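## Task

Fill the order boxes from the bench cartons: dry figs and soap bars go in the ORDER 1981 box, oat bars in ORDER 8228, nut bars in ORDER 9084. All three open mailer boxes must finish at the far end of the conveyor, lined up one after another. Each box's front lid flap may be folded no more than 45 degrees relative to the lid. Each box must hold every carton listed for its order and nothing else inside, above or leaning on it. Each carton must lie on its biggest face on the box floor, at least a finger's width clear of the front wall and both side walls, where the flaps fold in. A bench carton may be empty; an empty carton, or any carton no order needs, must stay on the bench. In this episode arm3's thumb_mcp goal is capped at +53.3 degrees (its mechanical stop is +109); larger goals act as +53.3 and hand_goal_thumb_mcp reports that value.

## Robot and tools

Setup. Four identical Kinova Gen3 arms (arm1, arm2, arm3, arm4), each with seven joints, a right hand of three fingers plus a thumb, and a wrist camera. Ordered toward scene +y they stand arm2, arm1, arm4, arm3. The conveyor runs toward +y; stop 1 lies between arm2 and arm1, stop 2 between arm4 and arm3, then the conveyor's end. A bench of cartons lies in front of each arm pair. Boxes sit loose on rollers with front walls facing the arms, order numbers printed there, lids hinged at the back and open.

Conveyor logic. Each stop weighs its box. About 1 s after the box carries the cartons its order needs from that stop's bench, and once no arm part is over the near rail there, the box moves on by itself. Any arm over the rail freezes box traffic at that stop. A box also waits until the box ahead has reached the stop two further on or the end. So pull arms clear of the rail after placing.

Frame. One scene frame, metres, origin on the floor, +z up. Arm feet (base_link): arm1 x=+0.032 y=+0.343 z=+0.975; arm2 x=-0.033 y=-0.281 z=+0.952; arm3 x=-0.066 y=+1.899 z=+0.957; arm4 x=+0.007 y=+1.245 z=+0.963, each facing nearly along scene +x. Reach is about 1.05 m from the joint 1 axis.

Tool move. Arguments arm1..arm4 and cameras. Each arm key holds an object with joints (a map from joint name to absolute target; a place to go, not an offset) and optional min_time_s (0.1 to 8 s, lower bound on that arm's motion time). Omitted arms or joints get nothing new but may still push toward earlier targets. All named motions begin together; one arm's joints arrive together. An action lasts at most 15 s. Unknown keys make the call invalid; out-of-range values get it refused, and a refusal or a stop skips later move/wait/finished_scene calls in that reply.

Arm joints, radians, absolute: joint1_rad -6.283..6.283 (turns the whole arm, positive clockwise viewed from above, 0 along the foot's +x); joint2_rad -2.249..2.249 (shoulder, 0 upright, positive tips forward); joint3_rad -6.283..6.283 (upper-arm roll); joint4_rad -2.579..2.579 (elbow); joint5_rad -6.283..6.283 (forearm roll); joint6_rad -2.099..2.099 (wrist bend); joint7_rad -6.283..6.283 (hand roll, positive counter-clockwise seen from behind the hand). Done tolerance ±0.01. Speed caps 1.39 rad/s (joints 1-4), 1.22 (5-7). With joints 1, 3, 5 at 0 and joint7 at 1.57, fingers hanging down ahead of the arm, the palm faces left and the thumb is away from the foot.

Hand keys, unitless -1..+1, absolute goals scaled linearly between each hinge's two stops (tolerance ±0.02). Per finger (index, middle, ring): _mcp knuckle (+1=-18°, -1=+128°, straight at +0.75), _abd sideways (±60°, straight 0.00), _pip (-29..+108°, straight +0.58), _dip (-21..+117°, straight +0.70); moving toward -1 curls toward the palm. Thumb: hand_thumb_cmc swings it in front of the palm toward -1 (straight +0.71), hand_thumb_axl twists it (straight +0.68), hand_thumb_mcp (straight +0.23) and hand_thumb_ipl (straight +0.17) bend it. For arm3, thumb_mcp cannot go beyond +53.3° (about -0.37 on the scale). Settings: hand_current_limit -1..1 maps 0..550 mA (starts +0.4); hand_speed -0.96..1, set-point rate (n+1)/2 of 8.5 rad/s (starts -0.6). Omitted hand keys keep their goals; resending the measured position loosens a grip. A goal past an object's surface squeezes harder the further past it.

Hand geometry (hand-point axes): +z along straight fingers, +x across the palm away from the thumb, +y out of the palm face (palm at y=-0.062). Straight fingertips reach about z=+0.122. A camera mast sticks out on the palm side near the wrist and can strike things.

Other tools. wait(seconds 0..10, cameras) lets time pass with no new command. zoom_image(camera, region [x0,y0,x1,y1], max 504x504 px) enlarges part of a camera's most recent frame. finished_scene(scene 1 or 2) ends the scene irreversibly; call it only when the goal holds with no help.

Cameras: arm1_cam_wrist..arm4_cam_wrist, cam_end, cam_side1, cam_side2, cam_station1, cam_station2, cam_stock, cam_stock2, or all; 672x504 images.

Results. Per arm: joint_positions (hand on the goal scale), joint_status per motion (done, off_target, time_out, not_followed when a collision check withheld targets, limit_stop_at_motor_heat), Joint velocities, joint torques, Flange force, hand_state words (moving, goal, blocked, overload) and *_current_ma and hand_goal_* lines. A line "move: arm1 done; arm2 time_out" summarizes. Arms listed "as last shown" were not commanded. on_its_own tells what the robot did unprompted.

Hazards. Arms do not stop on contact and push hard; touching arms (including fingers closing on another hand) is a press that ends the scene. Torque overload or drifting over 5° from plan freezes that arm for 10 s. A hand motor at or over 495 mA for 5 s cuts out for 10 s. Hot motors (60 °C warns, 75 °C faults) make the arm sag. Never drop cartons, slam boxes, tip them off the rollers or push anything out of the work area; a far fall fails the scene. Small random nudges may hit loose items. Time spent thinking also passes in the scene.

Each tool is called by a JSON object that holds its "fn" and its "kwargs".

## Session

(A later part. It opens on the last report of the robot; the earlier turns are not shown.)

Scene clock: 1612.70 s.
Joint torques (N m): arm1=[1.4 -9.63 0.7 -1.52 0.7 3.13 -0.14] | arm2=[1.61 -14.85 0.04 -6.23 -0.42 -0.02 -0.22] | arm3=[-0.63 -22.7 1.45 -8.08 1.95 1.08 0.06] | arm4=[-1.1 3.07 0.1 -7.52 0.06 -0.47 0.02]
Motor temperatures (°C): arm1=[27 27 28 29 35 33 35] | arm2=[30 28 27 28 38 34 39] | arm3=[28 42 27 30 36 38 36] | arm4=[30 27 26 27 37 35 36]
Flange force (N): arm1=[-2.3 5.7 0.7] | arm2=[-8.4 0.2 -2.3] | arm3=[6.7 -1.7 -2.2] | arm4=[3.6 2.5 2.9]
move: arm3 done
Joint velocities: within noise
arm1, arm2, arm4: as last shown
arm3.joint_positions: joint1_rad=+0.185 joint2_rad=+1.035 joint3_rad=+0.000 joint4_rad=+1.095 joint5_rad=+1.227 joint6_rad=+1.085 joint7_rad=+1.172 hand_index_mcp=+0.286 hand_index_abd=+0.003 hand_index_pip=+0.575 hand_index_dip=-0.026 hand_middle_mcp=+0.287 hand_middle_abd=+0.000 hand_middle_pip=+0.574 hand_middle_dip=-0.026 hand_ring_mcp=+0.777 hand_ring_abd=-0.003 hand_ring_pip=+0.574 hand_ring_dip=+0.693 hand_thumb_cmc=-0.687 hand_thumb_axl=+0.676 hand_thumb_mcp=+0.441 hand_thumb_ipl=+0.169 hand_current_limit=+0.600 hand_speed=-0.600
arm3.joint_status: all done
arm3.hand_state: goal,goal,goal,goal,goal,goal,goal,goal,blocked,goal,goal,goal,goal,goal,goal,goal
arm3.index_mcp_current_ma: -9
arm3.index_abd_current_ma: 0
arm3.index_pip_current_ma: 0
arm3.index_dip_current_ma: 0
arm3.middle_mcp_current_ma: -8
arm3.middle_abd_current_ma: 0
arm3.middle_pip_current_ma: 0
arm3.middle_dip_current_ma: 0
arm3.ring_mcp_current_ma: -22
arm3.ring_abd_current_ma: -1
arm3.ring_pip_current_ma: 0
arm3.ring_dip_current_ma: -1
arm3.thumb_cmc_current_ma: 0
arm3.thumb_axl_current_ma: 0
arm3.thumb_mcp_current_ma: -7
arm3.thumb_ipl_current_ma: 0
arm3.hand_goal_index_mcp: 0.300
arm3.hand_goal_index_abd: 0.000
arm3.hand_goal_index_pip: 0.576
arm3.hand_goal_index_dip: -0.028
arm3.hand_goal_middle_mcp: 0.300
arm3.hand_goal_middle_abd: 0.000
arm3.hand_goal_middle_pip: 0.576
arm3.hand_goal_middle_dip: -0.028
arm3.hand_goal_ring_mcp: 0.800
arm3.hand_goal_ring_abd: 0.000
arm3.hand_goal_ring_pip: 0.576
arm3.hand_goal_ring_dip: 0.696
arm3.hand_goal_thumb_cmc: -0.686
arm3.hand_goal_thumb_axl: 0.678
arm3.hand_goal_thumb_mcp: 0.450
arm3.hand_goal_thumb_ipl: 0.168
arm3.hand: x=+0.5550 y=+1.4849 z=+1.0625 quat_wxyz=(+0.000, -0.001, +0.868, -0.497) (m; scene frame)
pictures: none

{"fn": "move", "kwargs": {"arm3": {"joints": {"joint2_rad": 1.0416, "joint4_rad": 1.098, "joint5_rad": 1.2316, "joint6_rad": 1.0821, "joint7_rad": 1.1619}, "min_time_s": 0.8}}}

{"fn": "move", "kwargs": {"arm3": {"joints": {"joint2_rad": 1.0483, "joint4_rad": 1.1009, "joint5_rad": 1.2362, "joint6_rad": 1.0787, "joint7_rad": 1.1517}, "min_time_s": 0.8}, "cameras": ["cam_station2", "cam_side2"]}}

Scene clock: 1622.00 s.
Joint torques (N m): arm1=[1.4 -9.6 0.7 -1.55 0.69 3.11 -0.11] | arm2=[1.71 -14.84 0.11 -6.23 -0.44 -0.05 -0.11] | arm3=[-0.47 -21.94 1.3 -7.63 1.72 0.99 0.05] | arm4=[-1.05 3.03 0.13 -7.55 0.06 -0.48 0.01]
Motor temperatures (°C): arm1=[27 27 28 29 35 33 35] | arm2=[30 28 27 28 38 34 38] | arm3=[28 42 27 30 36 38 36] | arm4=[30 27 26 27 37 35 36]
Flange force (N): arm1=[-2.2 5.8 0.7] | arm2=[-8.6 0.7 -2.3] | arm3=[6.4 -2.7 -3.0] | arm4=[3.5 2.6 2.9]
move: arm3 done
Joint velocities: within noise
arm1, arm4: as last shown
arm2.joint_positions: joint1_rad=+1.410 joint2_rad=+0.300 joint3_rad=-0.084 joint4_rad=+1.600 joint5_rad=-0.042 joint6_rad=+1.200 joint7_rad=+1.833 hand_index_mcp=+0.753 hand_index_abd=+0.000 hand_index_pip=+0.577 hand_index_dip=+0.696 hand_middle_mcp=+0.753 hand_middle_abd=+0.000 hand_middle_pip=+0.577 hand_middle_dip=+0.696 hand_ring_mcp=+0.753 hand_ring_abd=+0.000 hand_ring_pip=+0.577 hand_ring_dip=+0.696 hand_thumb_cmc=+0.714 hand_thumb_axl=+0.677 hand_thumb_mcp=+0.224 hand_thumb_ipl=+0.168 hand_current_limit=+0.400 hand_speed=-0.600
arm2.joint_status: not commanded
arm2.hand_state: goal,goal,goal,goal,goal,goal,goal,goal,goal,goal,goal,goal,goal,goal,goal,goal
arm2.index_mcp_current_ma: 0
arm2.index_abd_current_ma: 0
arm2.index_pip_current_ma: 0
arm2.index_dip_current_ma: 0
arm2.middle_mcp_current_ma: 0
arm2.middle_abd_current_ma: 0
arm2.middle_pip_current_ma: 0
arm2.middle_dip_current_ma: 0
arm2.ring_mcp_current_ma: 0
arm2.ring_abd_current_ma: 0
arm2.ring_pip_current_ma: 0
arm2.ring_dip_current_ma: 0
arm2.thumb_cmc_current_ma: 0
arm2.thumb_axl_current_ma: 0
arm2.thumb_mcp_current_ma: 0
arm2.thumb_ipl_current_ma: 0
arm2.hand_goal_index_mcp: 0.754
arm2.hand_goal_index_abd: 0.000
arm2.hand_goal_index_pip: 0.576
arm2.hand_goal_index_dip: 0.696
arm2.hand_goal_middle_mcp: 0.754
arm2.hand_goal_middle_abd: 0.000
arm2.hand_goal_middle_pip: 0.576
arm2.hand_goal_middle_dip: 0.696
arm2.hand_goal_ring_mcp: 0.754
arm2.hand_goal_ring_abd: 0.000
arm2.hand_goal_ring_pip: 0.576
arm2.hand_goal_ring_dip: 0.696
arm2.hand_goal_thumb_cmc: 0.714
arm2.hand_goal_thumb_axl: 0.678
arm2.hand_goal_thumb_mcp: 0.226
arm2.hand_goal_thumb_ipl: 0.168
arm2.hand: x=+0.1164 y=-0.6998 z=+1.2359 quat_wxyz=(+0.033, +0.544, +0.838, +0.010) (m; scene frame)
arm3.joint_positions: joint1_rad=+0.185 joint2_rad=+1.042 joint3_rad=+0.000 joint4_rad=+1.098 joint5_rad=+1.232 joint6_rad=+1.082 joint7_rad=+1.162 hand_index_mcp=+0.287 hand_index_abd=+0.002 hand_index_pip=+0.575 hand_index_dip=-0.029 hand_middle_mcp=+0.288 hand_middle_abd=+0.000 hand_middle_pip=+0.574 hand_middle_dip=-0.026 hand_ring_mcp=+0.777 hand_ring_abd=-0.003 hand_ring_pip=+0.574 hand_ring_dip=+0.693 hand_thumb_cmc=-0.687 hand_thumb_axl=+0.676 hand_thumb_mcp=+0.441 hand_thumb_ipl=+0.169 hand_current_limit=+0.600 hand_speed=-0.600
arm3.joint_status: all done
arm3.hand_state: goal,goal,goal,goal,goal,goal,goal,goal,blocked,goal,goal,goal,goal,goal,goal,goal
arm3.index_mcp_current_ma: -8
arm3.index_abd_current_ma: 0
arm3.index_pip_current_ma: 0
arm3.index_dip_current_ma: 0
arm3.middle_mcp_current_ma: -8
arm3.middle_abd_current_ma: 0
arm3.middle_pip_current_ma: 0
arm3.middle_dip_current_ma: 0
arm3.ring_mcp_current_ma: -22
arm3.ring_abd_current_ma: -1
arm3.ring_pip_current_ma: 0
arm3.ring_dip_current_ma: -1
arm3.thumb_cmc_current_ma: 0
arm3.thumb_axl_current_ma: 0
arm3.thumb_mcp_current_ma: -7
arm3.thumb_ipl_current_ma: 0
arm3.hand_goal_index_mcp: 0.300
arm3.hand_goal_index_abd: 0.000
arm3.hand_goal_index_pip: 0.576
arm3.hand_goal_index_dip: -0.028
arm3.hand_goal_middle_mcp: 0.300
arm3.hand_goal_middle_abd: 0.000
arm3.hand_goal_middle_pip: 0.576
arm3.hand_goal_middle_dip: -0.028
arm3.hand_goal_ring_mcp: 0.800
arm3.hand_goal_ring_abd: 0.000
arm3.hand_goal_ring_pip: 0.576
arm3.hand_goal_ring_dip: 0.696
arm3.hand_goal_thumb_cmc: -0.686
arm3.hand_goal_thumb_axl: 0.678
arm3.hand_goal_thumb_mcp: 0.450
arm3.hand_goal_thumb_ipl: 0.168
arm3.hand: x=+0.5549 y=+1.4850 z=+1.0575 quat_wxyz=(+0.000, -0.001, +0.868, -0.497) (m; scene frame)
pictures: none

Scene clock: 1623.13 s.
Joint torques (N m): arm1=[1.42 -9.6 0.62 -1.51 0.72 3.1 -0.11] | arm2=[1.61 -14.9 0.06 -6.19 -0.42 0 -0.16] | arm3=[0.28 -11.78 -1.39 -2.66 -1.1 -0.31 0.3] | arm4=[-1.04 3.1 0.12 -7.47 0.08 -0.5 0.01]
Motor temperatures (°C): arm1=[27 27 28 29 35 33 35] | arm2=[30 28 27 28 38 34 38] | arm3=[28 42 27 30 36 38 36] | arm4=[30 27 26 27 37 35 36]
Flange force (N): arm1=[-2.3 5.7 0.5] | arm2=[-8.7 0.3 -2.3] | arm3=[6.4 -14.4 -11.2] | arm4=[3.6 2.6 2.6]
move: arm3 done
Joint velocities: within noise
arm1, arm2, arm4: as last shown
arm3.joint_positions: joint1_rad=+0.185 joint2_rad=+1.048 joint3_rad=+0.000 joint4_rad=+1.101 joint5_rad=+1.236 joint6_rad=+1.079 joint7_rad=+1.152 hand_index_mcp=+0.303 hand_index_abd=-0.001 hand_index_pip=+0.562 hand_index_dip=-0.058 hand_middle_mcp=+0.303 hand_middle_abd=-0.003 hand_middle_pip=+0.562 hand_middle_dip=-0.054 hand_ring_mcp=+0.777 hand_ring_abd=-0.003 hand_ring_pip=+0.574 hand_ring_dip=+0.693 hand_thumb_cmc=-0.687 hand_thumb_axl=+0.676 hand_thumb_mcp=+0.441 hand_thumb_ipl=+0.169 hand_current_limit=+0.600 hand_speed=-0.600
arm3.joint_status: all done
arm3.hand_state: goal,goal,goal,blocked,goal,goal,goal,blocked,blocked,goal,goal,goal,goal,goal,goal,goal
arm3.index_mcp_current_ma: 1
arm3.index_abd_current_ma: 0
arm3.index_pip_current_ma: -9
arm3.index_dip_current_ma: -31
arm3.middle_mcp_current_ma: 1
arm3.middle_abd_current_ma: 0
arm3.middle_pip_current_ma: -9
arm3.middle_dip_current_ma: -23
arm3.ring_mcp_current_ma: -22
arm3.ring_abd_current_ma: -1
arm3.ring_pip_current_ma: 0
arm3.ring_dip_current_ma: -1
arm3.thumb_cmc_current_ma: 0
arm3.thumb_axl_current_ma: 0
arm3.thumb_mcp_current_ma: -7
arm3.thumb_ipl_current_ma: 0
arm3.hand_goal_index_mcp: 0.300
arm3.hand_goal_index_abd: 0.000
arm3.hand_goal_index_pip: 0.576
arm3.hand_goal_index_dip: -0.028
arm3.hand_goal_middle_mcp: 0.300
arm3.hand_goal_middle_abd: 0.000
arm3.hand_goal_middle_pip: 0.576
arm3.hand_goal_middle_dip: -0.028
arm3.hand_goal_ring_mcp: 0.800
arm3.hand_goal_ring_abd: 0.000
arm3.hand_goal_ring_pip: 0.576
arm3.hand_goal_ring_dip: 0.696
arm3.hand_goal_thumb_cmc: -0.686
arm3.hand_goal_thumb_axl: 0.678
arm3.hand_goal_thumb_mcp: 0.450
arm3.hand_goal_thumb_ipl: 0.168
arm3.hand: x=+0.5547 y=+1.4852 z=+1.0525 quat_wxyz=(+0.000, -0.001, +0.868, -0.497) (m; scene frame)
pictures: cam_side2, cam_station2

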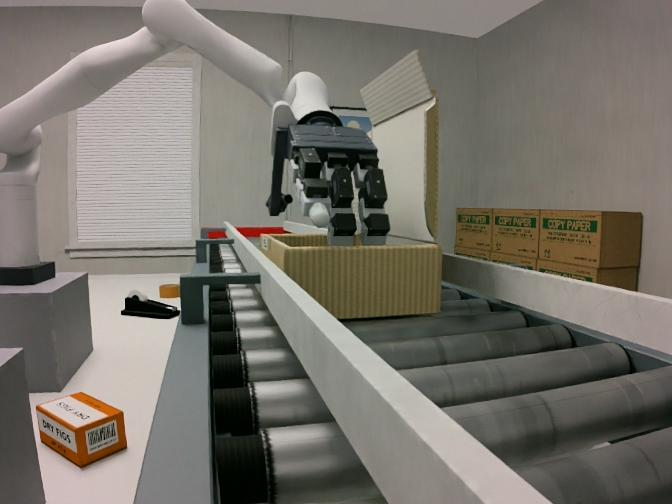

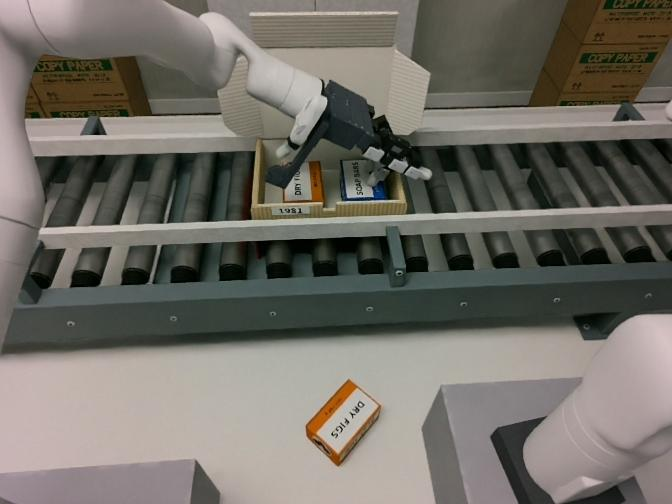

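{"fn": "move", "kwargs": {"arm3": {"joints": {"joint1_rad": 0.1557}, "min_time_s": 1.5}}}

{"fn": "move", "kwargs": {"arm3": {"joints": {"joint2_rad": 0.9856, "joint4_rad": 1.0734, "joint5_rad": 1.1933, "joint6_rad": 1.1106, "joint7_rad": 1.2469}, "min_time_s": 1.5}, "cameras": ["cam_station2", "cam_side2", "cam_stock2", "arm4_cam_wrist"]}}

{"fn": "zoom_image", "kwargs": {"camera": "cam_station2", "region": [230, 60, 430, 230]}}

{"fn": "zoom_image", "kwargs": {"camera": "arm4_cam_wrist", "region": [460, 0, 672, 250]}}

Scene clock: 1642.43 s.
Joint torques (N m): arm1=[1.37 -9.65 0.71 -1.51 0.69 3.13 -0.09] | arm2=[1.62 -14.84 0.04 -6.28 -0.43 0.02 -0.16] | arm3=[-4.09 -16.73 -3.33 -5.83 -0.56 -1.38 -0.16] | arm4=[-1.09 3.12 0.16 -7.52 0.08 -0.48 0.03]
Motor temperatures (°C): arm1=[27 27 28 29 35 33 35] | arm2=[30 28 27 28 38 34 38] | arm3=[28 41 27 29 36 38 36] | arm4=[30 27 26 27 37 35 36]
Flange force (N): arm1=[-2.3 6.0 0.9] | arm2=[-8.2 0.5 -2.1] | arm3=[10.2 -11.3 -4.1] | arm4=[3.6 2.8 3.0]
move: arm3 done
Joint velocities: within noise
arm1, arm2, arm4: as last shown
arm3.joint_positions: joint1_rad=+0.156 joint2_rad=+1.048 joint3_rad=+0.000 joint4_rad=+1.101 joint5_rad=+1.236 joint6_rad=+1.079 joint7_rad=+1.152 hand_index_mcp=+0.354 hand_index_abd=-0.057 hand_index_pip=+0.597 hand_index_dip=-0.030 hand_middle_mcp=+0.351 hand_middle_abd=-0.056 hand_middle_pip=+0.604 hand_middle_dip=-0.026 hand_ring_mcp=+0.777 hand_ring_abd=-0.003 hand_ring_pip=+0.574 hand_ring_dip=+0.693 hand_thumb_cmc=-0.687 hand_thumb_axl=+0.676 hand_thumb_mcp=+0.441 hand_thumb_ipl=+0.169 hand_current_limit=+0.600 hand_speed=-0.600
arm3.joint_status: all done
arm3.hand_state: blocked,blocked,blocked,goal,blocked,blocked,blocked,goal,blocked,goal,goal,goal,goal,goal,goal,goal
arm3.index_mcp_current_ma: 89
arm3.index_abd_current_ma: -69
arm3.index_pip_current_ma: 16
arm3.index_dip_current_ma: 0
arm3.middle_mcp_current_ma: 79
arm3.middle_abd_current_ma: -68
arm3.middle_pip_current_ma: 27
arm3.middle_dip_current_ma: 0
arm3.ring_mcp_current_ma: -22
arm3.ring_abd_current_ma: -1
arm3.ring_pip_current_ma: 0
arm3.ring_dip_current_ma: -1
arm3.thumb_cmc_current_ma: 0
arm3.thumb_axl_current_ma: 0
arm3.thumb_mcp_current_ma: -7
arm3.thumb_ipl_current_ma: 0
arm3.hand_goal_index_mcp: 0.300
arm3.hand_goal_index_abd: 0.000
arm3.hand_goal_index_pip: 0.576
arm3.hand_goal_index_dip: -0.028
arm3.hand_goal_middle_mcp: 0.300
arm3.hand_goal_middle_abd: 0.000
arm3.hand_goal_middle_pip: 0.576
arm3.hand_goal_middle_dip: -0.028
arm3.hand_goal_ring_mcp: 0.800
arm3.hand_goal_ring_abd: 0.000
arm3.hand_goal_ring_pip: 0.576
arm3.hand_goal_ring_dip: 0.696
arm3.hand_goal_thumb_cmc: -0.686
arm3.hand_goal_thumb_axl: 0.678
arm3.hand_goal_thumb_mcp: 0.450
arm3.hand_goal_thumb_ipl: 0.168
arm3.hand: x=+0.5667 y=+1.5038 z=+1.0525 quat_wxyz=(+0.007, -0.013, +0.868, -0.497) (m; scene frame)
pictures: none

Scene clock: 1644.23 s.
Joint torques (N m): arm1=[1.39 -9.67 0.66 -1.57 0.7 3.12 -0.1] | arm2=[1.65 -14.9 0.05 -6.21 -0.51 -0.02 -0.18] | arm3=[-0.45 -22.55 1.38 -8.4 1.96 0.95 0.07] | arm4=[-1.07 3.09 0.16 -7.54 0.09 -0.47 0.01]
Motor temperatures (°C): arm1=[27 27 28 29 35 33 35] | arm2=[30 28 27 28 38 34 38] | arm3=[28 41 27 29 36 38 36] | arm4=[30 27 26 27 37 35 36]
Flange force (N): arm1=[-2.2 6.0 0.9] | arm2=[-8.7 0.4 -2.2] | arm3=[7.1 -1.0 -2.2] | arm4=[3.6 2.8 3.0]
move: arm3 done
Joint velocities: within noise
arm1, arm2, arm4: as last shown
arm3.joint_positions: joint1_rad=+0.156 joint2_rad=+0.986 joint3_rad=+0.000 joint4_rad=+1.073 joint5_rad=+1.193 joint6_rad=+1.111 joint7_rad=+1.247 hand_index_mcp=+0.297 hand_index_abd=-0.003 hand_index_pip=+0.578 hand_index_dip=-0.028 hand_middle_mcp=+0.297 hand_middle_abd=-0.003 hand_middle_pip=+0.578 hand_middle_dip=-0.025 hand_ring_mcp=+0.777 hand_ring_abd=-0.003 hand_ring_pip=+0.574 hand_ring_dip=+0.693 hand_thumb_cmc=-0.687 hand_thumb_axl=+0.676 hand_thumb_mcp=+0.441 hand_thumb_ipl=+0.169 hand_current_limit=+0.600 hand_speed=-0.600
arm3.joint_status: all done
arm3.hand_state: goal,goal,goal,goal,goal,goal,goal,goal,blocked,goal,goal,goal,goal,goal,goal,goal
arm3.index_mcp_current_ma: -1
arm3.index_abd_current_ma: -1
arm3.index_pip_current_ma: 0
arm3.index_dip_current_ma: 0
arm3.middle_mcp_current_ma: -1
arm3.middle_abd_current_ma: 0
arm3.middle_pip_current_ma: 0
arm3.middle_dip_current_ma: 1
arm3.ring_mcp_current_ma: -22
arm3.ring_abd_current_ma: -1
arm3.ring_pip_current_ma: 0
arm3.ring_dip_current_ma: -1
arm3.thumb_cmc_current_ma: 0
arm3.thumb_axl_current_ma: 0
arm3.thumb_mcp_current_ma: -7
arm3.thumb_ipl_current_ma: 0
arm3.hand_goal_index_mcp: 0.300
arm3.hand_goal_index_abd: 0.000
arm3.hand_goal_index_pip: 0.576
arm3.hand_goal_index_dip: -0.028
arm3.hand_goal_middle_mcp: 0.300
arm3.hand_goal_middle_abd: 0.000
arm3.hand_goal_middle_pip: 0.576
arm3.hand_goal_middle_dip: -0.028
arm3.hand_goal_ring_mcp: 0.800
arm3.hand_goal_ring_abd: 0.000
arm3.hand_goal_ring_pip: 0.576
arm3.hand_goal_ring_dip: 0.696
arm3.hand_goal_thumb_cmc: -0.686
arm3.hand_goal_thumb_axl: 0.678
arm3.hand_goal_thumb_mcp: 0.450
arm3.hand_goal_thumb_ipl: 0.168
arm3.hand: x=+0.5672 y=+1.5032 z=+1.0996 quat_wxyz=(+0.007, -0.014, +0.868, -0.497) (m; scene frame)
pictures: arm4_cam_wrist, cam_side2, cam_station2, cam_stock2
camera_calibration:
arm4_cam_wrist: T_world_to_cam=[[0.564527, 0.825245, 0.0167294, -1.13852], [0.47793, -0.343329, 0.808522, -0.861648], [0.672972, -0.448437, -0.588228, 1.52429], [0, 0, 0, 1]] pos_world=[0.028728, 1.32727, 1.61234]

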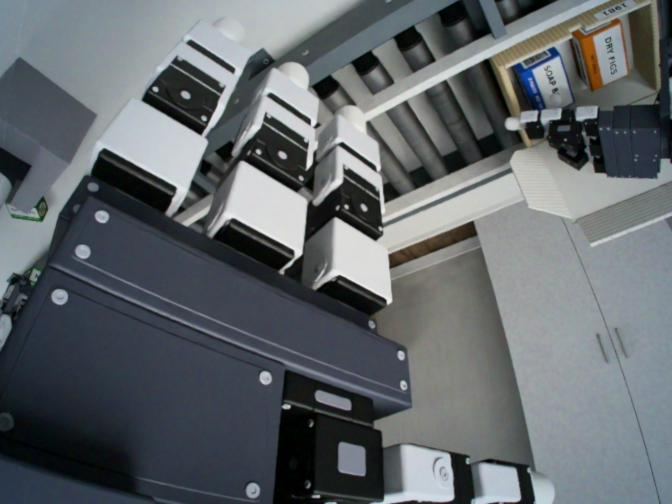

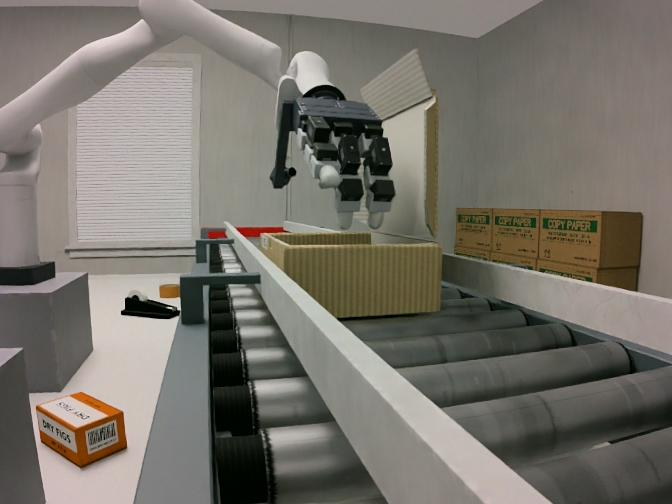

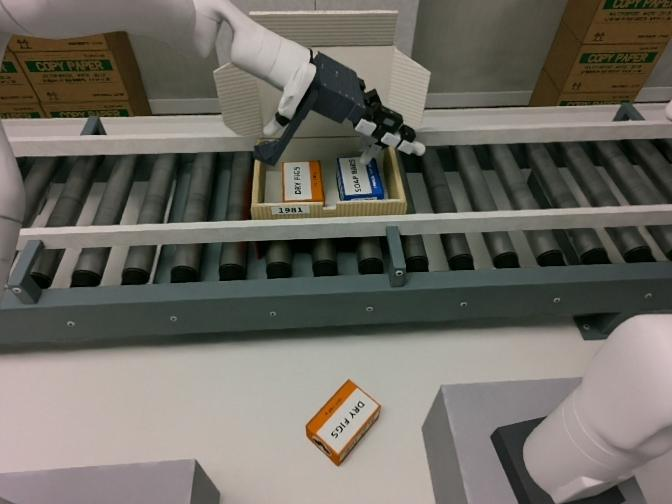

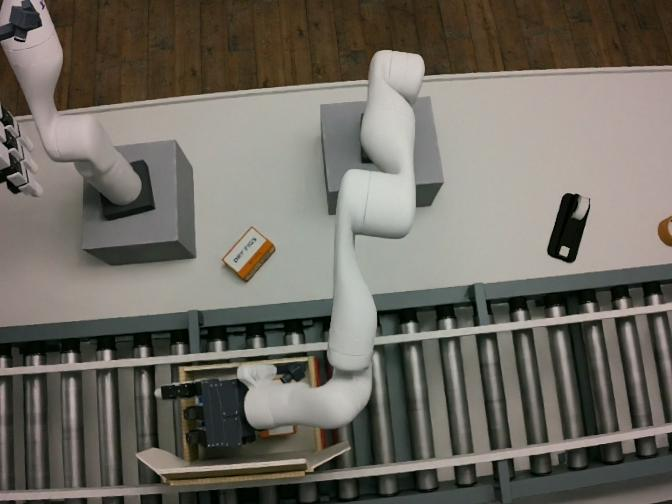

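Scaled by 2.520.

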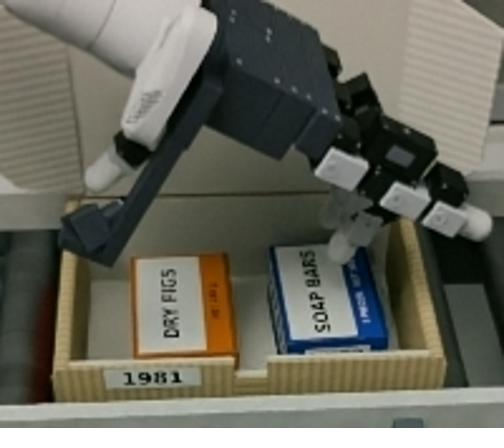

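Scaled by 2.016 from the camera's 672x504 image, which has a finer 960x720 frame.

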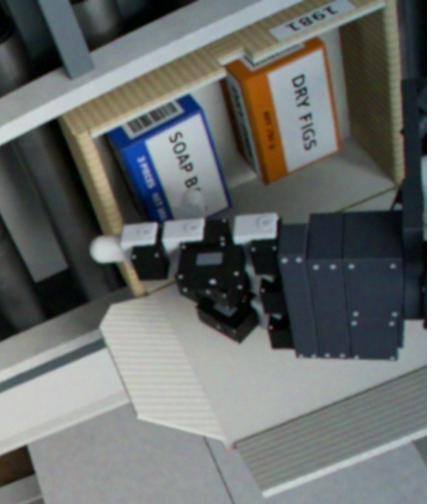

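{"fn": "move", "kwargs": {"arm3": {"joints": {"joint1_rad": 0.189, "joint2_rad": 0.928, "joint4_rad": 1.2038, "joint5_rad": 1.2294, "joint6_rad": 1.0823, "joint7_rad": 1.1715}, "min_time_s": 1.5}}}

{"fn": "move", "kwargs": {"arm3": {"joints": {"joint2_rad": 0.9966, "joint4_rad": 1.2272, "joint5_rad": 1.2776, "joint6_rad": 1.0535, "joint7_rad": 1.0718}, "min_time_s": 2}}}

{"fn": "move", "kwargs": {"arm3": {"joints": {"joint1_rad": 0.16, "joint2_rad": 0.9859, "joint4_rad": 1.2532, "joint5_rad": 1.2716, "joint6_rad": 1.0708, "joint7_rad": 1.0472}, "min_time_s": 1.5}}}

{"fn": "move", "kwargs": {"arm3": {"joints": {"joint1_rad": 0.16, "joint2_rad": 0.92, "joint4_rad": 1.2238, "joint5_rad": 1.2294, "joint6_rad": 1.0823, "joint7_rad": 1.1715}, "min_time_s": 1.5}, "cameras": ["cam_station2", "cam_side2", "cam_stock2", "arm4_cam_wrist"]}}

{"fn": "zoom_image", "kwargs": {"camera": "cam_station2", "region": [230, 60, 430, 230]}}

{"fn": "zoom_image", "kwargs": {"camera": "arm4_cam_wrist", "region": [460, 0, 672, 250]}}

Scene clock: 1690.80 s.
Joint torques (N m): arm1=[1.4 -9.64 0.68 -1.55 0.71 3.12 -0.11] | arm2=[1.6 -14.88 0.03 -6.27 -0.42 -0.02 -0.12] | arm3=[-0.68 -21.64 1.25 -8.13 1.89 1.1 0.02] | arm4=[-1.09 3.05 0.14 -7.53 0.08 -0.52 -0.01]
Motor temperatures (°C): arm1=[27 27 28 29 35 33 35] | arm2=[30 28 26 28 37 34 38] | arm3=[28 42 27 30 36 38 36] | arm4=[30 27 26 27 37 35 36]
Flange force (N): arm1=[-2.2 5.9 0.7] | arm2=[-8.4 0.5 -2.2] | arm3=[6.4 -1.6 -1.8] | arm4=[3.6 2.6 2.8]
move: arm3 done
Joint velocities: within noise
arm1, arm2: as last shown
arm3.joint_positions: joint1_rad=+0.189 joint2_rad=+0.928 joint3_rad=+0.000 joint4_rad=+1.204 joint5_rad=+1.229 joint6_rad=+1.082 joint7_rad=+1.172 hand_index_mcp=+0.297 hand_index_abd=-0.003 hand_index_pip=+0.578 hand_index_dip=-0.028 hand_middle_mcp=+0.297 hand_middle_abd=-0.003 hand_middle_pip=+0.578 hand_middle_dip=-0.025 hand_ring_mcp=+0.777 hand_ring_abd=-0.003 hand_ring_pip=+0.574 hand_ring_dip=+0.693 hand_thumb_cmc=-0.687 hand_thumb_axl=+0.676 hand_thumb_mcp=+0.441 hand_thumb_ipl=+0.169 hand_current_limit=+0.600 hand_speed=-0.600
arm3.joint_status: all done
arm3.hand_state: goal,goal,goal,goal,goal,goal,goal,goal,blocked,goal,goal,goal,goal,goal,goal,goal
arm3.index_mcp_current_ma: -1
arm3.index_abd_current_ma: -1
arm3.index_pip_current_ma: 0
arm3.index_dip_current_ma: 0
arm3.middle_mcp_current_ma: -1
arm3.middle_abd_current_ma: 0
arm3.middle_pip_current_ma: 0
arm3.middle_dip_current_ma: 1
arm3.ring_mcp_current_ma: -22
arm3.ring_abd_current_ma: -1
arm3.ring_pip_current_ma: 0
arm3.ring_dip_current_ma: -1
arm3.thumb_cmc_current_ma: 0
arm3.thumb_axl_current_ma: 0
arm3.thumb_mcp_current_ma: -7
arm3.thumb_ipl_current_ma: 0
arm3.hand_goal_index_mcp: 0.300
arm3.hand_goal_index_abd: 0.000
arm3.hand_goal_index_pip: 0.576
arm3.hand_goal_index_dip: -0.028
arm3.hand_goal_middle_mcp: 0.300
arm3.hand_goal_middle_abd: 0.000
arm3.hand_goal_middle_pip: 0.576
arm3.hand_goal_middle_dip: -0.028
arm3.hand_goal_ring_mcp: 0.800
arm3.hand_goal_ring_abd: 0.000
arm3.hand_goal_ring_pip: 0.576
arm3.hand_goal_ring_dip: 0.696
arm3.hand_goal_thumb_cmc: -0.686
arm3.hand_goal_thumb_axl: 0.678
arm3.hand_goal_thumb_mcp: 0.450
arm3.hand_goal_thumb_ipl: 0.168
arm3.hand: x=+0.5300 y=+1.4895 z=+1.0995 quat_wxyz=(+0.000, -0.001, +0.868, -0.497) (m; scene frame)
arm4.joint_positions: joint1_rad=+0.203 joint2_rad=-0.457 joint3_rad=-0.040 joint4_rad=+1.429 joint5_rad=-0.014 joint6_rad=+2.054 joint7_rad=+1.867 hand_index_mcp=+0.753 hand_index_abd=+0.000 hand_index_pip=+0.577 hand_index_dip=+0.696 hand_middle_mcp=+0.753 hand_middle_abd=+0.000 hand_middle_pip=+0.577 hand_middle_dip=+0.696 hand_ring_mcp=+0.753 hand_ring_abd=+0.000 hand_ring_pip=+0.577 hand_ring_dip=+0.696 hand_thumb_cmc=+0.714 hand_thumb_axl=+0.677 hand_thumb_mcp=+0.223 hand_thumb_ipl=+0.168 hand_current_limit=+0.400 hand_speed=-0.600
arm4.joint_status: not commanded
arm4.hand_state: goal,goal,goal,goal,goal,goal,goal,goal,goal,goal,goal,goal,goal,goal,goal,goal
arm4.index_mcp_current_ma: -3
arm4.index_abd_current_ma: 0
arm4.index_pip_current_ma: 2
arm4.index_dip_current_ma: 0
arm4.middle_mcp_current_ma: -3
arm4.middle_abd_current_ma: 0
arm4.middle_pip_current_ma: 2
arm4.middle_dip_current_ma: 0
arm4.ring_mcp_current_ma: -3
arm4.ring_abd_current_ma: 0
arm4.ring_pip_current_ma: 2
arm4.ring_dip_current_ma: 0
arm4.thumb_cmc_current_ma: 1
arm4.thumb_axl_current_ma: -3
arm4.thumb_mcp_current_ma: -12
arm4.thumb_ipl_current_ma: -1
arm4.hand_goal_index_mcp: 0.754
arm4.hand_goal_index_abd: 0.000
arm4.hand_goal_index_pip: 0.576
arm4.hand_goal_index_dip: 0.696
arm4.hand_goal_middle_mcp: 0.754
arm4.hand_goal_middle_abd: 0.000
arm4.hand_goal_middle_pip: 0.576
arm4.hand_goal_middle_dip: 0.696
arm4.hand_goal_ring_mcp: 0.754
arm4.hand_goal_ring_abd: 0.000
arm4.hand_goal_ring_pip: 0.576
arm4.hand_goal_ring_dip: 0.696
arm4.hand_goal_thumb_cmc: 0.714
arm4.hand_goal_thumb_axl: 0.678
arm4.hand_goal_thumb_mcp: 0.226
arm4.hand_goal_thumb_ipl: 0.168
arm4.hand: x=+0.1117 y=+1.3204 z=+1.5016 quat_wxyz=(+0.057, -0.143, +0.988, -0.018) (m; scene frame)
pictures: none

Scene clock: 1693.23 s.
Joint torques (N m): arm1=[1.42 -9.65 0.69 -1.48 0.66 3.11 -0.12] | arm2=[1.65 -14.88 0.06 -6.34 -0.45 0 -0.2] | arm3=[-0.02 -11.2 -1.71 -2.45 -1.18 -0.58 0.3] | arm4=[-1.07 3.09 0.12 -7.52 0.06 -0.47 0]
Motor temperatures (°C): arm1=[27 27 28 29 35 33 35] | arm2=[30 28 26 28 37 34 38] | arm3=[28 42 27 30 36 38 36] | arm4=[30 27 26 27 37 35 36]
Flange force (N): arm1=[-2.4 5.8 0.7] | arm2=[-8.1 0.4 -1.9] | arm3=[5.9 -14.9 -10.8] | arm4=[3.6 2.6 2.9]
move: arm3 done
Joint velocities: within noise
arm1, arm2, arm4: as last shown
arm3.joint_positions: joint1_rad=+0.189 joint2_rad=+0.997 joint3_rad=+0.000 joint4_rad=+1.227 joint5_rad=+1.278 joint6_rad=+1.054 joint7_rad=+1.072 hand_index_mcp=+0.311 hand_index_abd=-0.006 hand_index_pip=+0.566 hand_index_dip=-0.057 hand_middle_mcp=+0.310 hand_middle_abd=-0.005 hand_middle_pip=+0.567 hand_middle_dip=-0.052 hand_ring_mcp=+0.777 hand_ring_abd=-0.003 hand_ring_pip=+0.574 hand_ring_dip=+0.693 hand_thumb_cmc=-0.687 hand_thumb_axl=+0.676 hand_thumb_mcp=+0.441 hand_thumb_ipl=+0.169 hand_current_limit=+0.600 hand_speed=-0.600
arm3.joint_status: all done
arm3.hand_state: goal,goal,goal,blocked,goal,goal,goal,blocked,blocked,goal,goal,goal,goal,goal,goal,goal
arm3.index_mcp_current_ma: 6
arm3.index_abd_current_ma: -2
arm3.index_pip_current_ma: -5
arm3.index_dip_current_ma: -28
arm3.middle_mcp_current_ma: 5
arm3.middle_abd_current_ma: -1
arm3.middle_pip_current_ma: -4
arm3.middle_dip_current_ma: -20
arm3.ring_mcp_current_ma: -22
arm3.ring_abd_current_ma: -1
arm3.ring_pip_current_ma: 0
arm3.ring_dip_current_ma: -1
arm3.thumb_cmc_current_ma: 0
arm3.thumb_axl_current_ma: 0
arm3.thumb_mcp_current_ma: -7
arm3.thumb_ipl_current_ma: 0
arm3.hand_goal_index_mcp: 0.300
arm3.hand_goal_index_abd: 0.000
arm3.hand_goal_index_pip: 0.576
arm3.hand_goal_index_dip: -0.028
arm3.hand_goal_middle_mcp: 0.300
arm3.hand_goal_middle_abd: 0.000
arm3.hand_goal_middle_pip: 0.576
arm3.hand_goal_middle_dip: -0.028
arm3.hand_goal_ring_mcp: 0.800
arm3.hand_goal_ring_abd: 0.000
arm3.hand_goal_ring_pip: 0.576
arm3.hand_goal_ring_dip: 0.696
arm3.hand_goal_thumb_cmc: -0.686
arm3.hand_goal_thumb_axl: 0.678
arm3.hand_goal_thumb_mcp: 0.450
arm3.hand_goal_thumb_ipl: 0.168
arm3.hand: x=+0.5300 y=+1.4898 z=+1.0521 quat_wxyz=(+0.000, -0.001, +0.868, -0.497) (m; scene frame)
pictures: none

Scene clock: 1695.03 s.
Joint torques (N m): arm1=[1.39 -9.64 0.7 -1.56 0.65 3.14 -0.09] | arm2=[1.61 -14.8 0.08 -6.23 -0.42 0.02 -0.14] | arm3=[-3.07 -16.42 -2.6 -4.64 -0.66 -0.4 0.24] | arm4=[-1.09 3.07 0.11 -7.52 0.08 -0.46 0.01]
Motor temperatures (°C): arm1=[27 27 28 29 35 33 35] | arm2=[30 28 26 28 37 34 38] | arm3=[28 42 27 30 36 38 36] | arm4=[30 27 26 27 37 35 36]
Flange force (N): arm1=[-2.1 6.0 1.0] | arm2=[-8.3 0.5 -2.2] | arm3=[6.3 -10.4 -2.1] | arm4=[3.6 2.6 2.9]
move: arm3 done
Joint velocities: within noise
arm1.joint_positions: joint1_rad=-0.206 joint2_rad=+0.326 joint3_rad=+0.000 joint4_rad=+2.487 joint5_rad=-5.135 joint6_rad=+1.159 joint7_rad=+0.346 hand_index_mcp=+0.174 hand_index_abd=+0.000 hand_index_pip=+0.604 hand_index_dip=-0.005 hand_middle_mcp=+0.167 hand_middle_abd=+0.000 hand_middle_pip=+0.603 hand_middle_dip=-0.012 hand_ring_mcp=+0.446 hand_ring_abd=+0.001 hand_ring_pip=+0.577 hand_ring_dip=-0.025 hand_thumb_cmc=-0.688 hand_thumb_axl=+0.678 hand_thumb_mcp=-0.070 hand_thumb_ipl=+0.196 hand_current_limit=+0.600 hand_speed=-0.600
arm1.joint_status: not commanded
arm1.hand_state: blocked,goal,blocked,blocked,blocked,goal,blocked,goal,goal,goal,goal,goal,goal,goal,blocked,blocked
arm1.index_mcp_current_ma: 258
arm1.index_abd_current_ma: 0
arm1.index_pip_current_ma: 70
arm1.index_dip_current_ma: 56
arm1.middle_mcp_current_ma: 231
arm1.middle_abd_current_ma: 0
arm1.middle_pip_current_ma: 66
arm1.middle_dip_current_ma: 33
arm1.ring_mcp_current_ma: -10
arm1.ring_abd_current_ma: 1
arm1.ring_pip_current_ma: 0
arm1.ring_dip_current_ma: 3
arm1.thumb_cmc_current_ma: -3
arm1.thumb_axl_current_ma: 0
arm1.thumb_mcp_current_ma: 440
arm1.thumb_ipl_current_ma: 99
arm1.hand_goal_index_mcp: 0.100
arm1.hand_goal_index_abd: 0.000
arm1.hand_goal_index_pip: 0.576
arm1.hand_goal_index_dip: -0.028
arm1.hand_goal_middle_mcp: 0.100
arm1.hand_goal_middle_abd: 0.000
arm1.hand_goal_middle_pip: 0.576
arm1.hand_goal_middle_dip: -0.028
arm1.hand_goal_ring_mcp: 0.452
arm1.hand_goal_ring_abd: 0.000
arm1.hand_goal_ring_pip: 0.576
arm1.hand_goal_ring_dip: -0.028
arm1.hand_goal_thumb_cmc: -0.686
arm1.hand_goal_thumb_axl: 0.678
arm1.hand_goal_thumb_mcp: -0.220
arm1.hand_goal_thumb_ipl: 0.168
arm1.hand: x=+0.2897 y=+0.1620 z=+1.1347 quat_wxyz=(+0.002, +0.001, -0.867, +0.499) (m; scene frame)
arm2, arm4: as last shown
arm3.joint_positions: joint1_rad=+0.160 joint2_rad=+0.986 joint3_rad=+0.000 joint4_rad=+1.253 joint5_rad=+1.272 joint6_rad=+1.071 joint7_rad=+1.047 hand_index_mcp=+0.369 hand_index_abd=-0.002 hand_index_pip=+0.608 hand_index_dip=-0.020 hand_middle_mcp=+0.364 hand_middle_abd=-0.002 hand_middle_pip=+0.616 hand_middle_dip=-0.019 hand_ring_mcp=+0.777 hand_ring_abd=-0.003 hand_ring_pip=+0.574 hand_ring_dip=+0.693 hand_thumb_cmc=-0.687 hand_thumb_axl=+0.676 hand_thumb_mcp=+0.441 hand_thumb_ipl=+0.169 hand_current_limit=+0.600 hand_speed=-0.600
arm3.joint_status: all done
arm3.hand_state: blocked,goal,blocked,goal,blocked,goal,blocked,goal,blocked,goal,goal,goal,goal,goal,goal,goal
arm3.index_mcp_current_ma: 133
arm3.index_abd_current_ma: 0
arm3.index_pip_current_ma: 33
arm3.index_dip_current_ma: 3
arm3.middle_mcp_current_ma: 117
arm3.middle_abd_current_ma: 0
arm3.middle_pip_current_ma: 48
arm3.middle_dip_current_ma: 4
arm3.ring_mcp_current_ma: -22
arm3.ring_abd_current_ma: -1
arm3.ring_pip_current_ma: 0
arm3.ring_dip_current_ma: -1
arm3.thumb_cmc_current_ma: 0
arm3.thumb_axl_current_ma: 0
arm3.thumb_mcp_current_ma: -7
arm3.thumb_ipl_current_ma: 0
arm3.hand_goal_index_mcp: 0.300
arm3.hand_goal_index_abd: 0.000
arm3.hand_goal_index_pip: 0.576
arm3.hand_goal_index_dip: -0.028
arm3.hand_goal_middle_mcp: 0.300
arm3.hand_goal_middle_abd: 0.000
arm3.hand_goal_middle_pip: 0.576
arm3.hand_goal_middle_dip: -0.028
arm3.hand_goal_ring_mcp: 0.800
arm3.hand_goal_ring_abd: 0.000
arm3.hand_goal_ring_pip: 0.576
arm3.hand_goal_ring_dip: 0.696
arm3.hand_goal_thumb_cmc: -0.686
arm3.hand_goal_thumb_axl: 0.678
arm3.hand_goal_thumb_mcp: 0.450
arm3.hand_goal_thumb_ipl: 0.168
arm3.hand: x=+0.5301 y=+1.5079 z=+1.0521 quat_wxyz=(+0.000, -0.001, +0.868, -0.497) (m; scene frame)
pictures: none

Scene clock: 1696.87 s.
Joint torques (N m): arm1=[1.44 -9.63 0.68 -1.53 0.69 3.12 -0.09] | arm2=[1.66 -14.83 0 -6.28 -0.42 -0.07 -0.21] | arm3=[-0.53 -21.42 1.28 -8.02 1.91 1.08 0.1] | arm4=[-1.06 3.07 0.17 -7.56 0.1 -0.47 0.04]
Motor temperatures (°C): arm1=[27 27 28 29 35 33 35] | arm2=[30 28 26 28 37 34 38] | arm3=[28 42 27 30 36 38 36] | arm4=[30 27 26 27 37 35 36]
Flange force (N): arm1=[-2.2 6.0 0.7] | arm2=[-8.3 0.4 -2.3] | arm3=[6.2 -1.4 -2.0] | arm4=[3.5 2.9 3.0]
move: arm3 done
Joint velocities: within noise
arm1, arm2, arm4: as last shown
arm3.joint_positions: joint1_rad=+0.160 joint2_rad=+0.920 joint3_rad=+0.000 joint4_rad=+1.224 joint5_rad=+1.229 joint6_rad=+1.082 joint7_rad=+1.171 hand_index_mcp=+0.297 hand_index_abd=-0.002 hand_index_pip=+0.578 hand_index_dip=-0.025 hand_middle_mcp=+0.297 hand_middle_abd=-0.002 hand_middle_pip=+0.578 hand_middle_dip=-0.025 hand_ring_mcp=+0.777 hand_ring_abd=-0.003 hand_ring_pip=+0.574 hand_ring_dip=+0.693 hand_thumb_cmc=-0.687 hand_thumb_axl=+0.676 hand_thumb_mcp=+0.441 hand_thumb_ipl=+0.169 hand_current_limit=+0.600 hand_speed=-0.600
arm3.joint_status: all done
arm3.hand_state: goal,goal,goal,goal,goal,goal,goal,goal,blocked,goal,goal,goal,goal,goal,goal,goal
arm3.index_mcp_current_ma: -1
arm3.index_abd_current_ma: 0
arm3.index_pip_current_ma: 0
arm3.index_dip_current_ma: 1
arm3.middle_mcp_current_ma: -1
arm3.middle_abd_current_ma: 0
arm3.middle_pip_current_ma: 0
arm3.middle_dip_current_ma: 1
arm3.ring_mcp_current_ma: -22
arm3.ring_abd_current_ma: -1
arm3.ring_pip_current_ma: 0
arm3.ring_dip_current_ma: -1
arm3.thumb_cmc_current_ma: 0
arm3.thumb_axl_current_ma: 0
arm3.thumb_mcp_current_ma: -7
arm3.thumb_ipl_current_ma: 0
arm3.hand_goal_index_mcp: 0.300
arm3.hand_goal_index_abd: 0.000
arm3.hand_goal_index_pip: 0.576
arm3.hand_goal_index_dip: -0.028
arm3.hand_goal_middle_mcp: 0.300
arm3.hand_goal_middle_abd: 0.000
arm3.hand_goal_middle_pip: 0.576
arm3.hand_goal_middle_dip: -0.028
arm3.hand_goal_ring_mcp: 0.800
arm3.hand_goal_ring_abd: 0.000
arm3.hand_goal_ring_pip: 0.576
arm3.hand_goal_ring_dip: 0.696
arm3.hand_goal_thumb_cmc: -0.686
arm3.hand_goal_thumb_axl: 0.678
arm3.hand_goal_thumb_mcp: 0.450
arm3.hand_goal_thumb_ipl: 0.168
arm3.hand: x=+0.5351 y=+1.5086 z=+1.0981 quat_wxyz=(+0.002, -0.016, +0.868, -0.496) (m; scene frame)
pictures: arm4_cam_wrist, cam_side2, cam_station2, cam_stock2
camera_calibration:
arm4_cam_wrist: T_world_to_cam=[[0.564527, 0.825245, 0.0167294, -1.13852], [0.47793, -0.343329, 0.808522, -0.861648], [0.672972, -0.448437, -0.588228, 1.52429], [0, 0, 0, 1]] pos_world=[0.028728, 1.32727, 1.61234]

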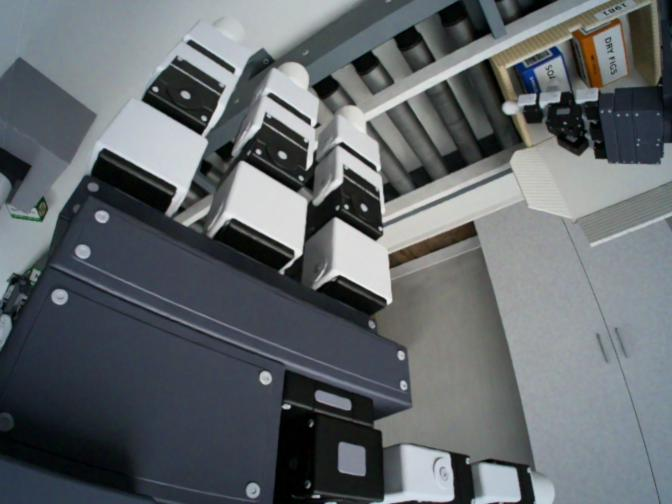

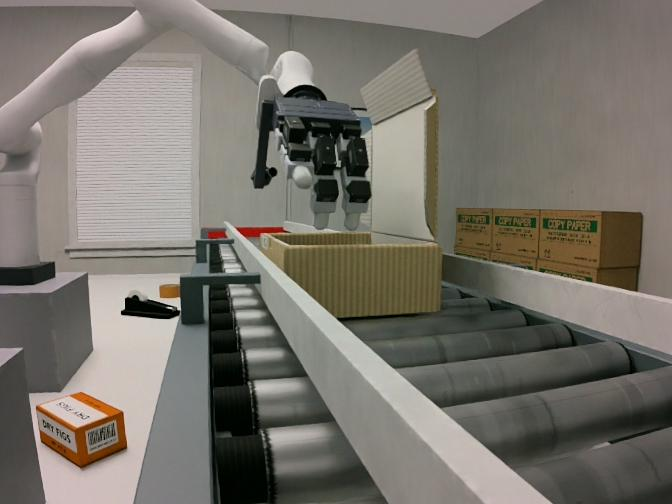

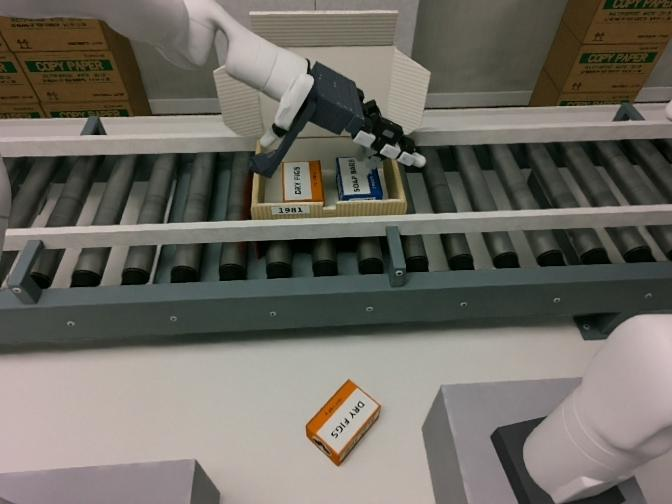

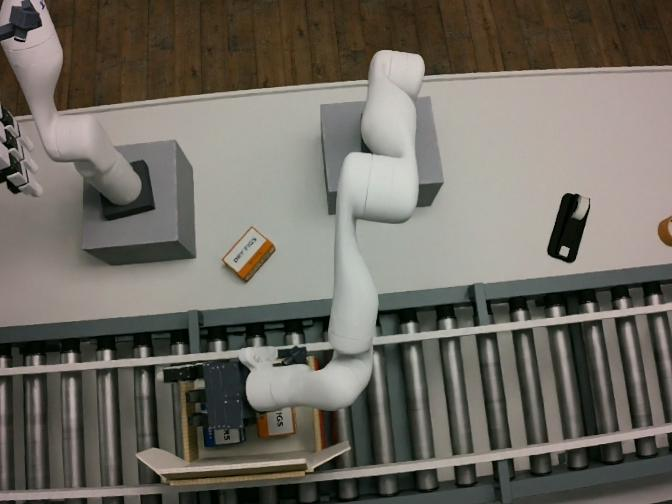

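Scaled by 2.520.

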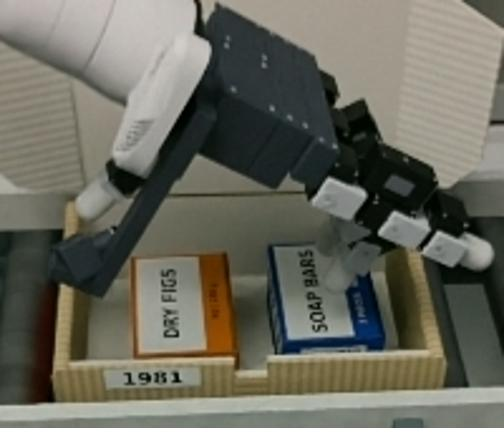

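Scaled by 2.016 from the camera's 672x504 image, which has a finer 960x720 frame.

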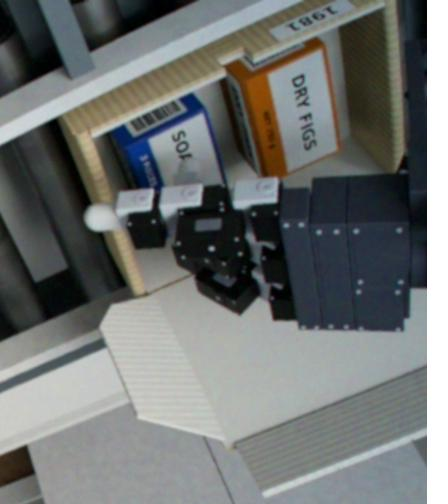

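{"fn": "move", "kwargs": {"arm3": {"joints": {"joint1_rad": 0.4217, "joint2_rad": 0.2967, "joint4_rad": 2.3562, "joint5_rad": 1.8406, "joint6_rad": 0.8347, "joint7_rad": 0.5498}, "min_time_s": 3}, "cameras": ["cam_station1", "cam_stock", "cam_side1", "cam_station2"]}}

{"fn": "zoom_image", "kwargs": {"camera": "cam_station1", "region": [300, 350, 430, 470]}}

{"fn": "zoom_image", "kwargs": {"camera": "cam_stock", "region": [360, 200, 480, 300]}}

{"fn": "zoom_image", "kwargs": {"camera": "cam_side1", "region": [480, 310, 620, 450]}}

Scene clock: 1717.40 s.
Joint torques (N m): arm1=[1.43 -9.58 0.68 -1.52 0.66 3.11 -0.1] | arm2=[1.65 -14.88 0.09 -6.1 -0.45 0.02 -0.16] | arm3=[-0.49 -9.87 -0.25 -5.55 0.89 2.05 0.04] | arm4=[-1.07 3.08 0.12 -7.54 0.09 -0.5 0.01]
Motor temperatures (°C): arm1=[27 27 28 29 35 33 35] | arm2=[30 28 26 28 37 34 38] | arm3=[28 42 27 30 36 38 36] | arm4=[30 27 26 27 37 35 36]
Flange force (N): arm1=[-2.2 5.8 0.7] | arm2=[-8.9 0.4 -2.4] | arm3=[3.5 -3.3 -1.5] | arm4=[3.6 2.6 2.9]
move: arm3 done
Joint velocities: within noise
arm1, arm4: as last shown
arm2.joint_positions: joint1_rad=+1.410 joint2_rad=+0.300 joint3_rad=-0.084 joint4_rad=+1.600 joint5_rad=-0.042 joint6_rad=+1.200 joint7_rad=+1.833 hand_index_mcp=+0.753 hand_index_abd=+0.000 hand_index_pip=+0.577 hand_index_dip=+0.696 hand_middle_mcp=+0.753 hand_middle_abd=+0.000 hand_middle_pip=+0.577 hand_middle_dip=+0.696 hand_ring_mcp=+0.753 hand_ring_abd=+0.000 hand_ring_pip=+0.577 hand_ring_dip=+0.696 hand_thumb_cmc=+0.714 hand_thumb_axl=+0.677 hand_thumb_mcp=+0.224 hand_thumb_ipl=+0.168 hand_current_limit=+0.400 hand_speed=-0.600
arm2.joint_status: not commanded
arm2.hand_state: goal,goal,goal,goal,goal,goal,goal,goal,goal,goal,goal,goal,goal,goal,goal,goal
arm2.index_mcp_current_ma: 0
arm2.index_abd_current_ma: 0
arm2.index_pip_current_ma: 0
arm2.index_dip_current_ma: 0
arm2.middle_mcp_current_ma: 0
arm2.middle_abd_current_ma: 0
arm2.middle_pip_current_ma: 0
arm2.middle_dip_current_ma: 0
arm2.ring_mcp_current_ma: 0
arm2.ring_abd_current_ma: 0
arm2.ring_pip_current_ma: 0
arm2.ring_dip_current_ma: 0
arm2.thumb_cmc_current_ma: 0
arm2.thumb_axl_current_ma: 0
arm2.thumb_mcp_current_ma: 0
arm2.thumb_ipl_current_ma: 0
arm2.hand_goal_index_mcp: 0.754
arm2.hand_goal_index_abd: 0.000
arm2.hand_goal_index_pip: 0.576
arm2.hand_goal_index_dip: 0.696
arm2.hand_goal_middle_mcp: 0.754
arm2.hand_goal_middle_abd: 0.000
arm2.hand_goal_middle_pip: 0.576
arm2.hand_goal_middle_dip: 0.696
arm2.hand_goal_ring_mcp: 0.754
arm2.hand_goal_ring_abd: 0.000
arm2.hand_goal_ring_pip: 0.576
arm2.hand_goal_ring_dip: 0.696
arm2.hand_goal_thumb_cmc: 0.714
arm2.hand_goal_thumb_axl: 0.678
arm2.hand_goal_thumb_mcp: 0.226
arm2.hand_goal_thumb_ipl: 0.168
arm2.hand: x=+0.1164 y=-0.6998 z=+1.2359 quat_wxyz=(+0.033, +0.544, +0.838, +0.010) (m; scene frame)
arm3.joint_positions: joint1_rad=+0.422 joint2_rad=+0.297 joint3_rad=+0.000 joint4_rad=+2.356 joint5_rad=+1.841 joint6_rad=+0.835 joint7_rad=+0.550 hand_index_mcp=+0.297 hand_index_abd=-0.002 hand_index_pip=+0.578 hand_index_dip=-0.025 hand_middle_mcp=+0.297 hand_middle_abd=-0.002 hand_middle_pip=+0.578 hand_middle_dip=-0.025 hand_ring_mcp=+0.777 hand_ring_abd=-0.003 hand_ring_pip=+0.574 hand_ring_dip=+0.693 hand_thumb_cmc=-0.687 hand_thumb_axl=+0.676 hand_thumb_mcp=+0.441 hand_thumb_ipl=+0.169 hand_current_limit=+0.600 hand_speed=-0.600
arm3.joint_status: all done
arm3.hand_state: goal,goal,goal,goal,goal,goal,goal,goal,blocked,goal,goal,goal,goal,goal,goal,goal
arm3.index_mcp_current_ma: -1
arm3.index_abd_current_ma: 0
arm3.index_pip_current_ma: 0
arm3.index_dip_current_ma: 1
arm3.middle_mcp_current_ma: -1
arm3.middle_abd_current_ma: 0
arm3.middle_pip_current_ma: 0
arm3.middle_dip_current_ma: 1
arm3.ring_mcp_current_ma: -22
arm3.ring_abd_current_ma: -1
arm3.ring_pip_current_ma: 0
arm3.ring_dip_current_ma: -1
arm3.thumb_cmc_current_ma: 0
arm3.thumb_axl_current_ma: 0
arm3.thumb_mcp_current_ma: -7
arm3.thumb_ipl_current_ma: 0
arm3.hand_goal_index_mcp: 0.300
arm3.hand_goal_index_abd: 0.000
arm3.hand_goal_index_pip: 0.576
arm3.hand_goal_index_dip: -0.028
arm3.hand_goal_middle_mcp: 0.300
arm3.hand_goal_middle_abd: 0.000
arm3.hand_goal_middle_pip: 0.576
arm3.hand_goal_middle_dip: -0.028
arm3.hand_goal_ring_mcp: 0.800
arm3.hand_goal_ring_abd: 0.000
arm3.hand_goal_ring_pip: 0.576
arm3.hand_goal_ring_dip: 0.696
arm3.hand_goal_thumb_cmc: -0.686
arm3.hand_goal_thumb_axl: 0.678
arm3.hand_goal_thumb_mcp: 0.450
arm3.hand_goal_thumb_ipl: 0.168
arm3.hand: x=+0.2003 y=+1.5283 z=+1.1398 quat_wxyz=(+0.022, -0.038, +0.867, -0.497) (m; scene frame)
pictures: cam_side1, cam_station1, cam_station2, cam_stock

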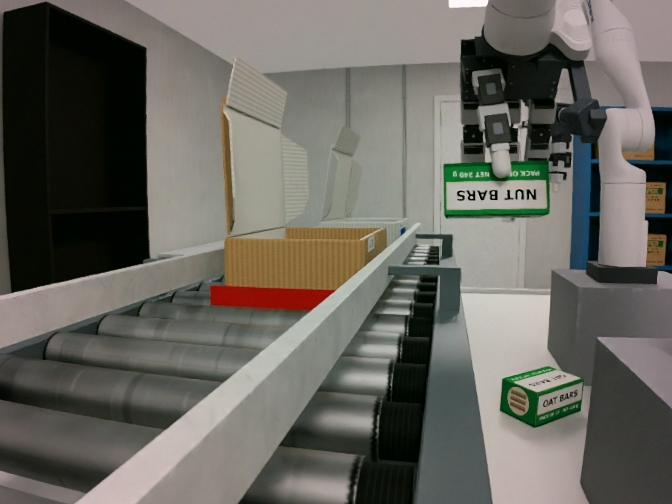

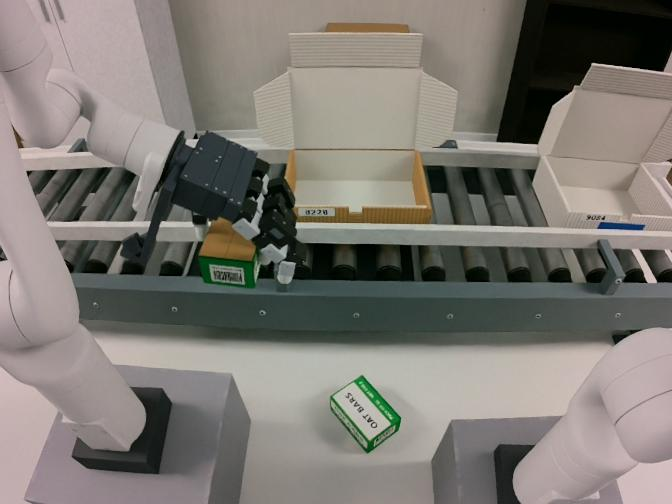

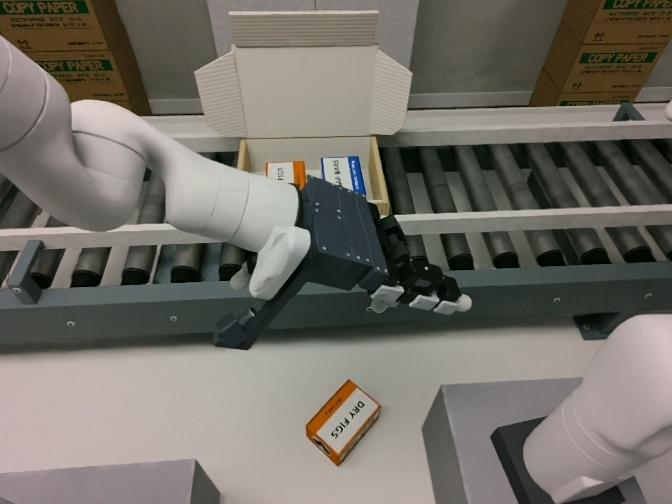

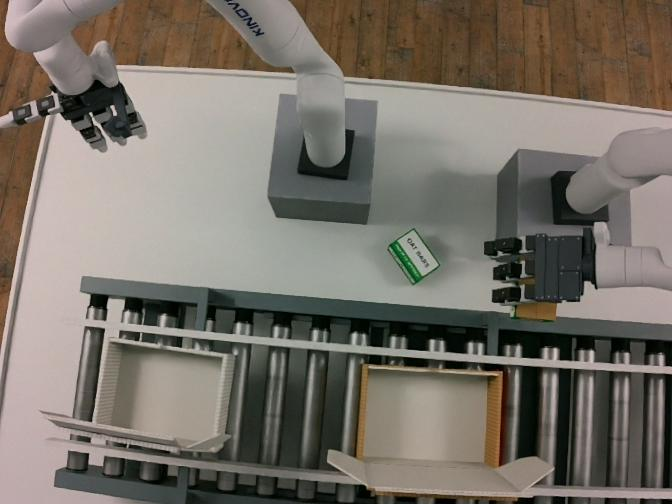

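Scaled by 3.877.

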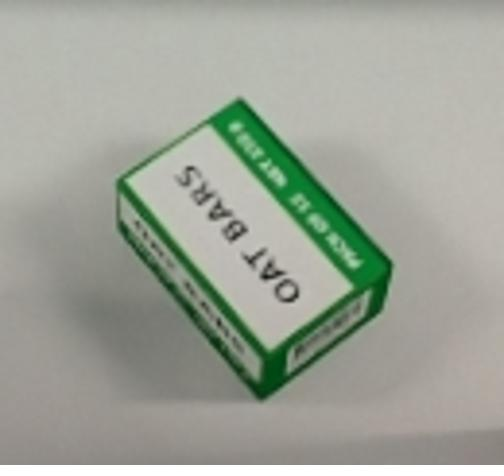

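Scaled by 4.200.

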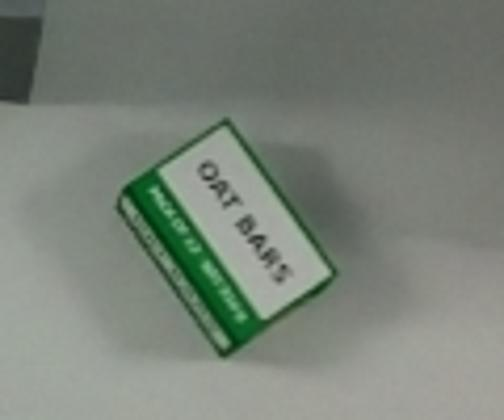

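Scaled by 3.600.

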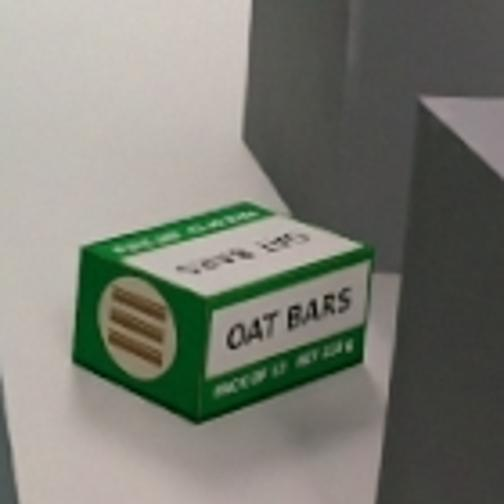

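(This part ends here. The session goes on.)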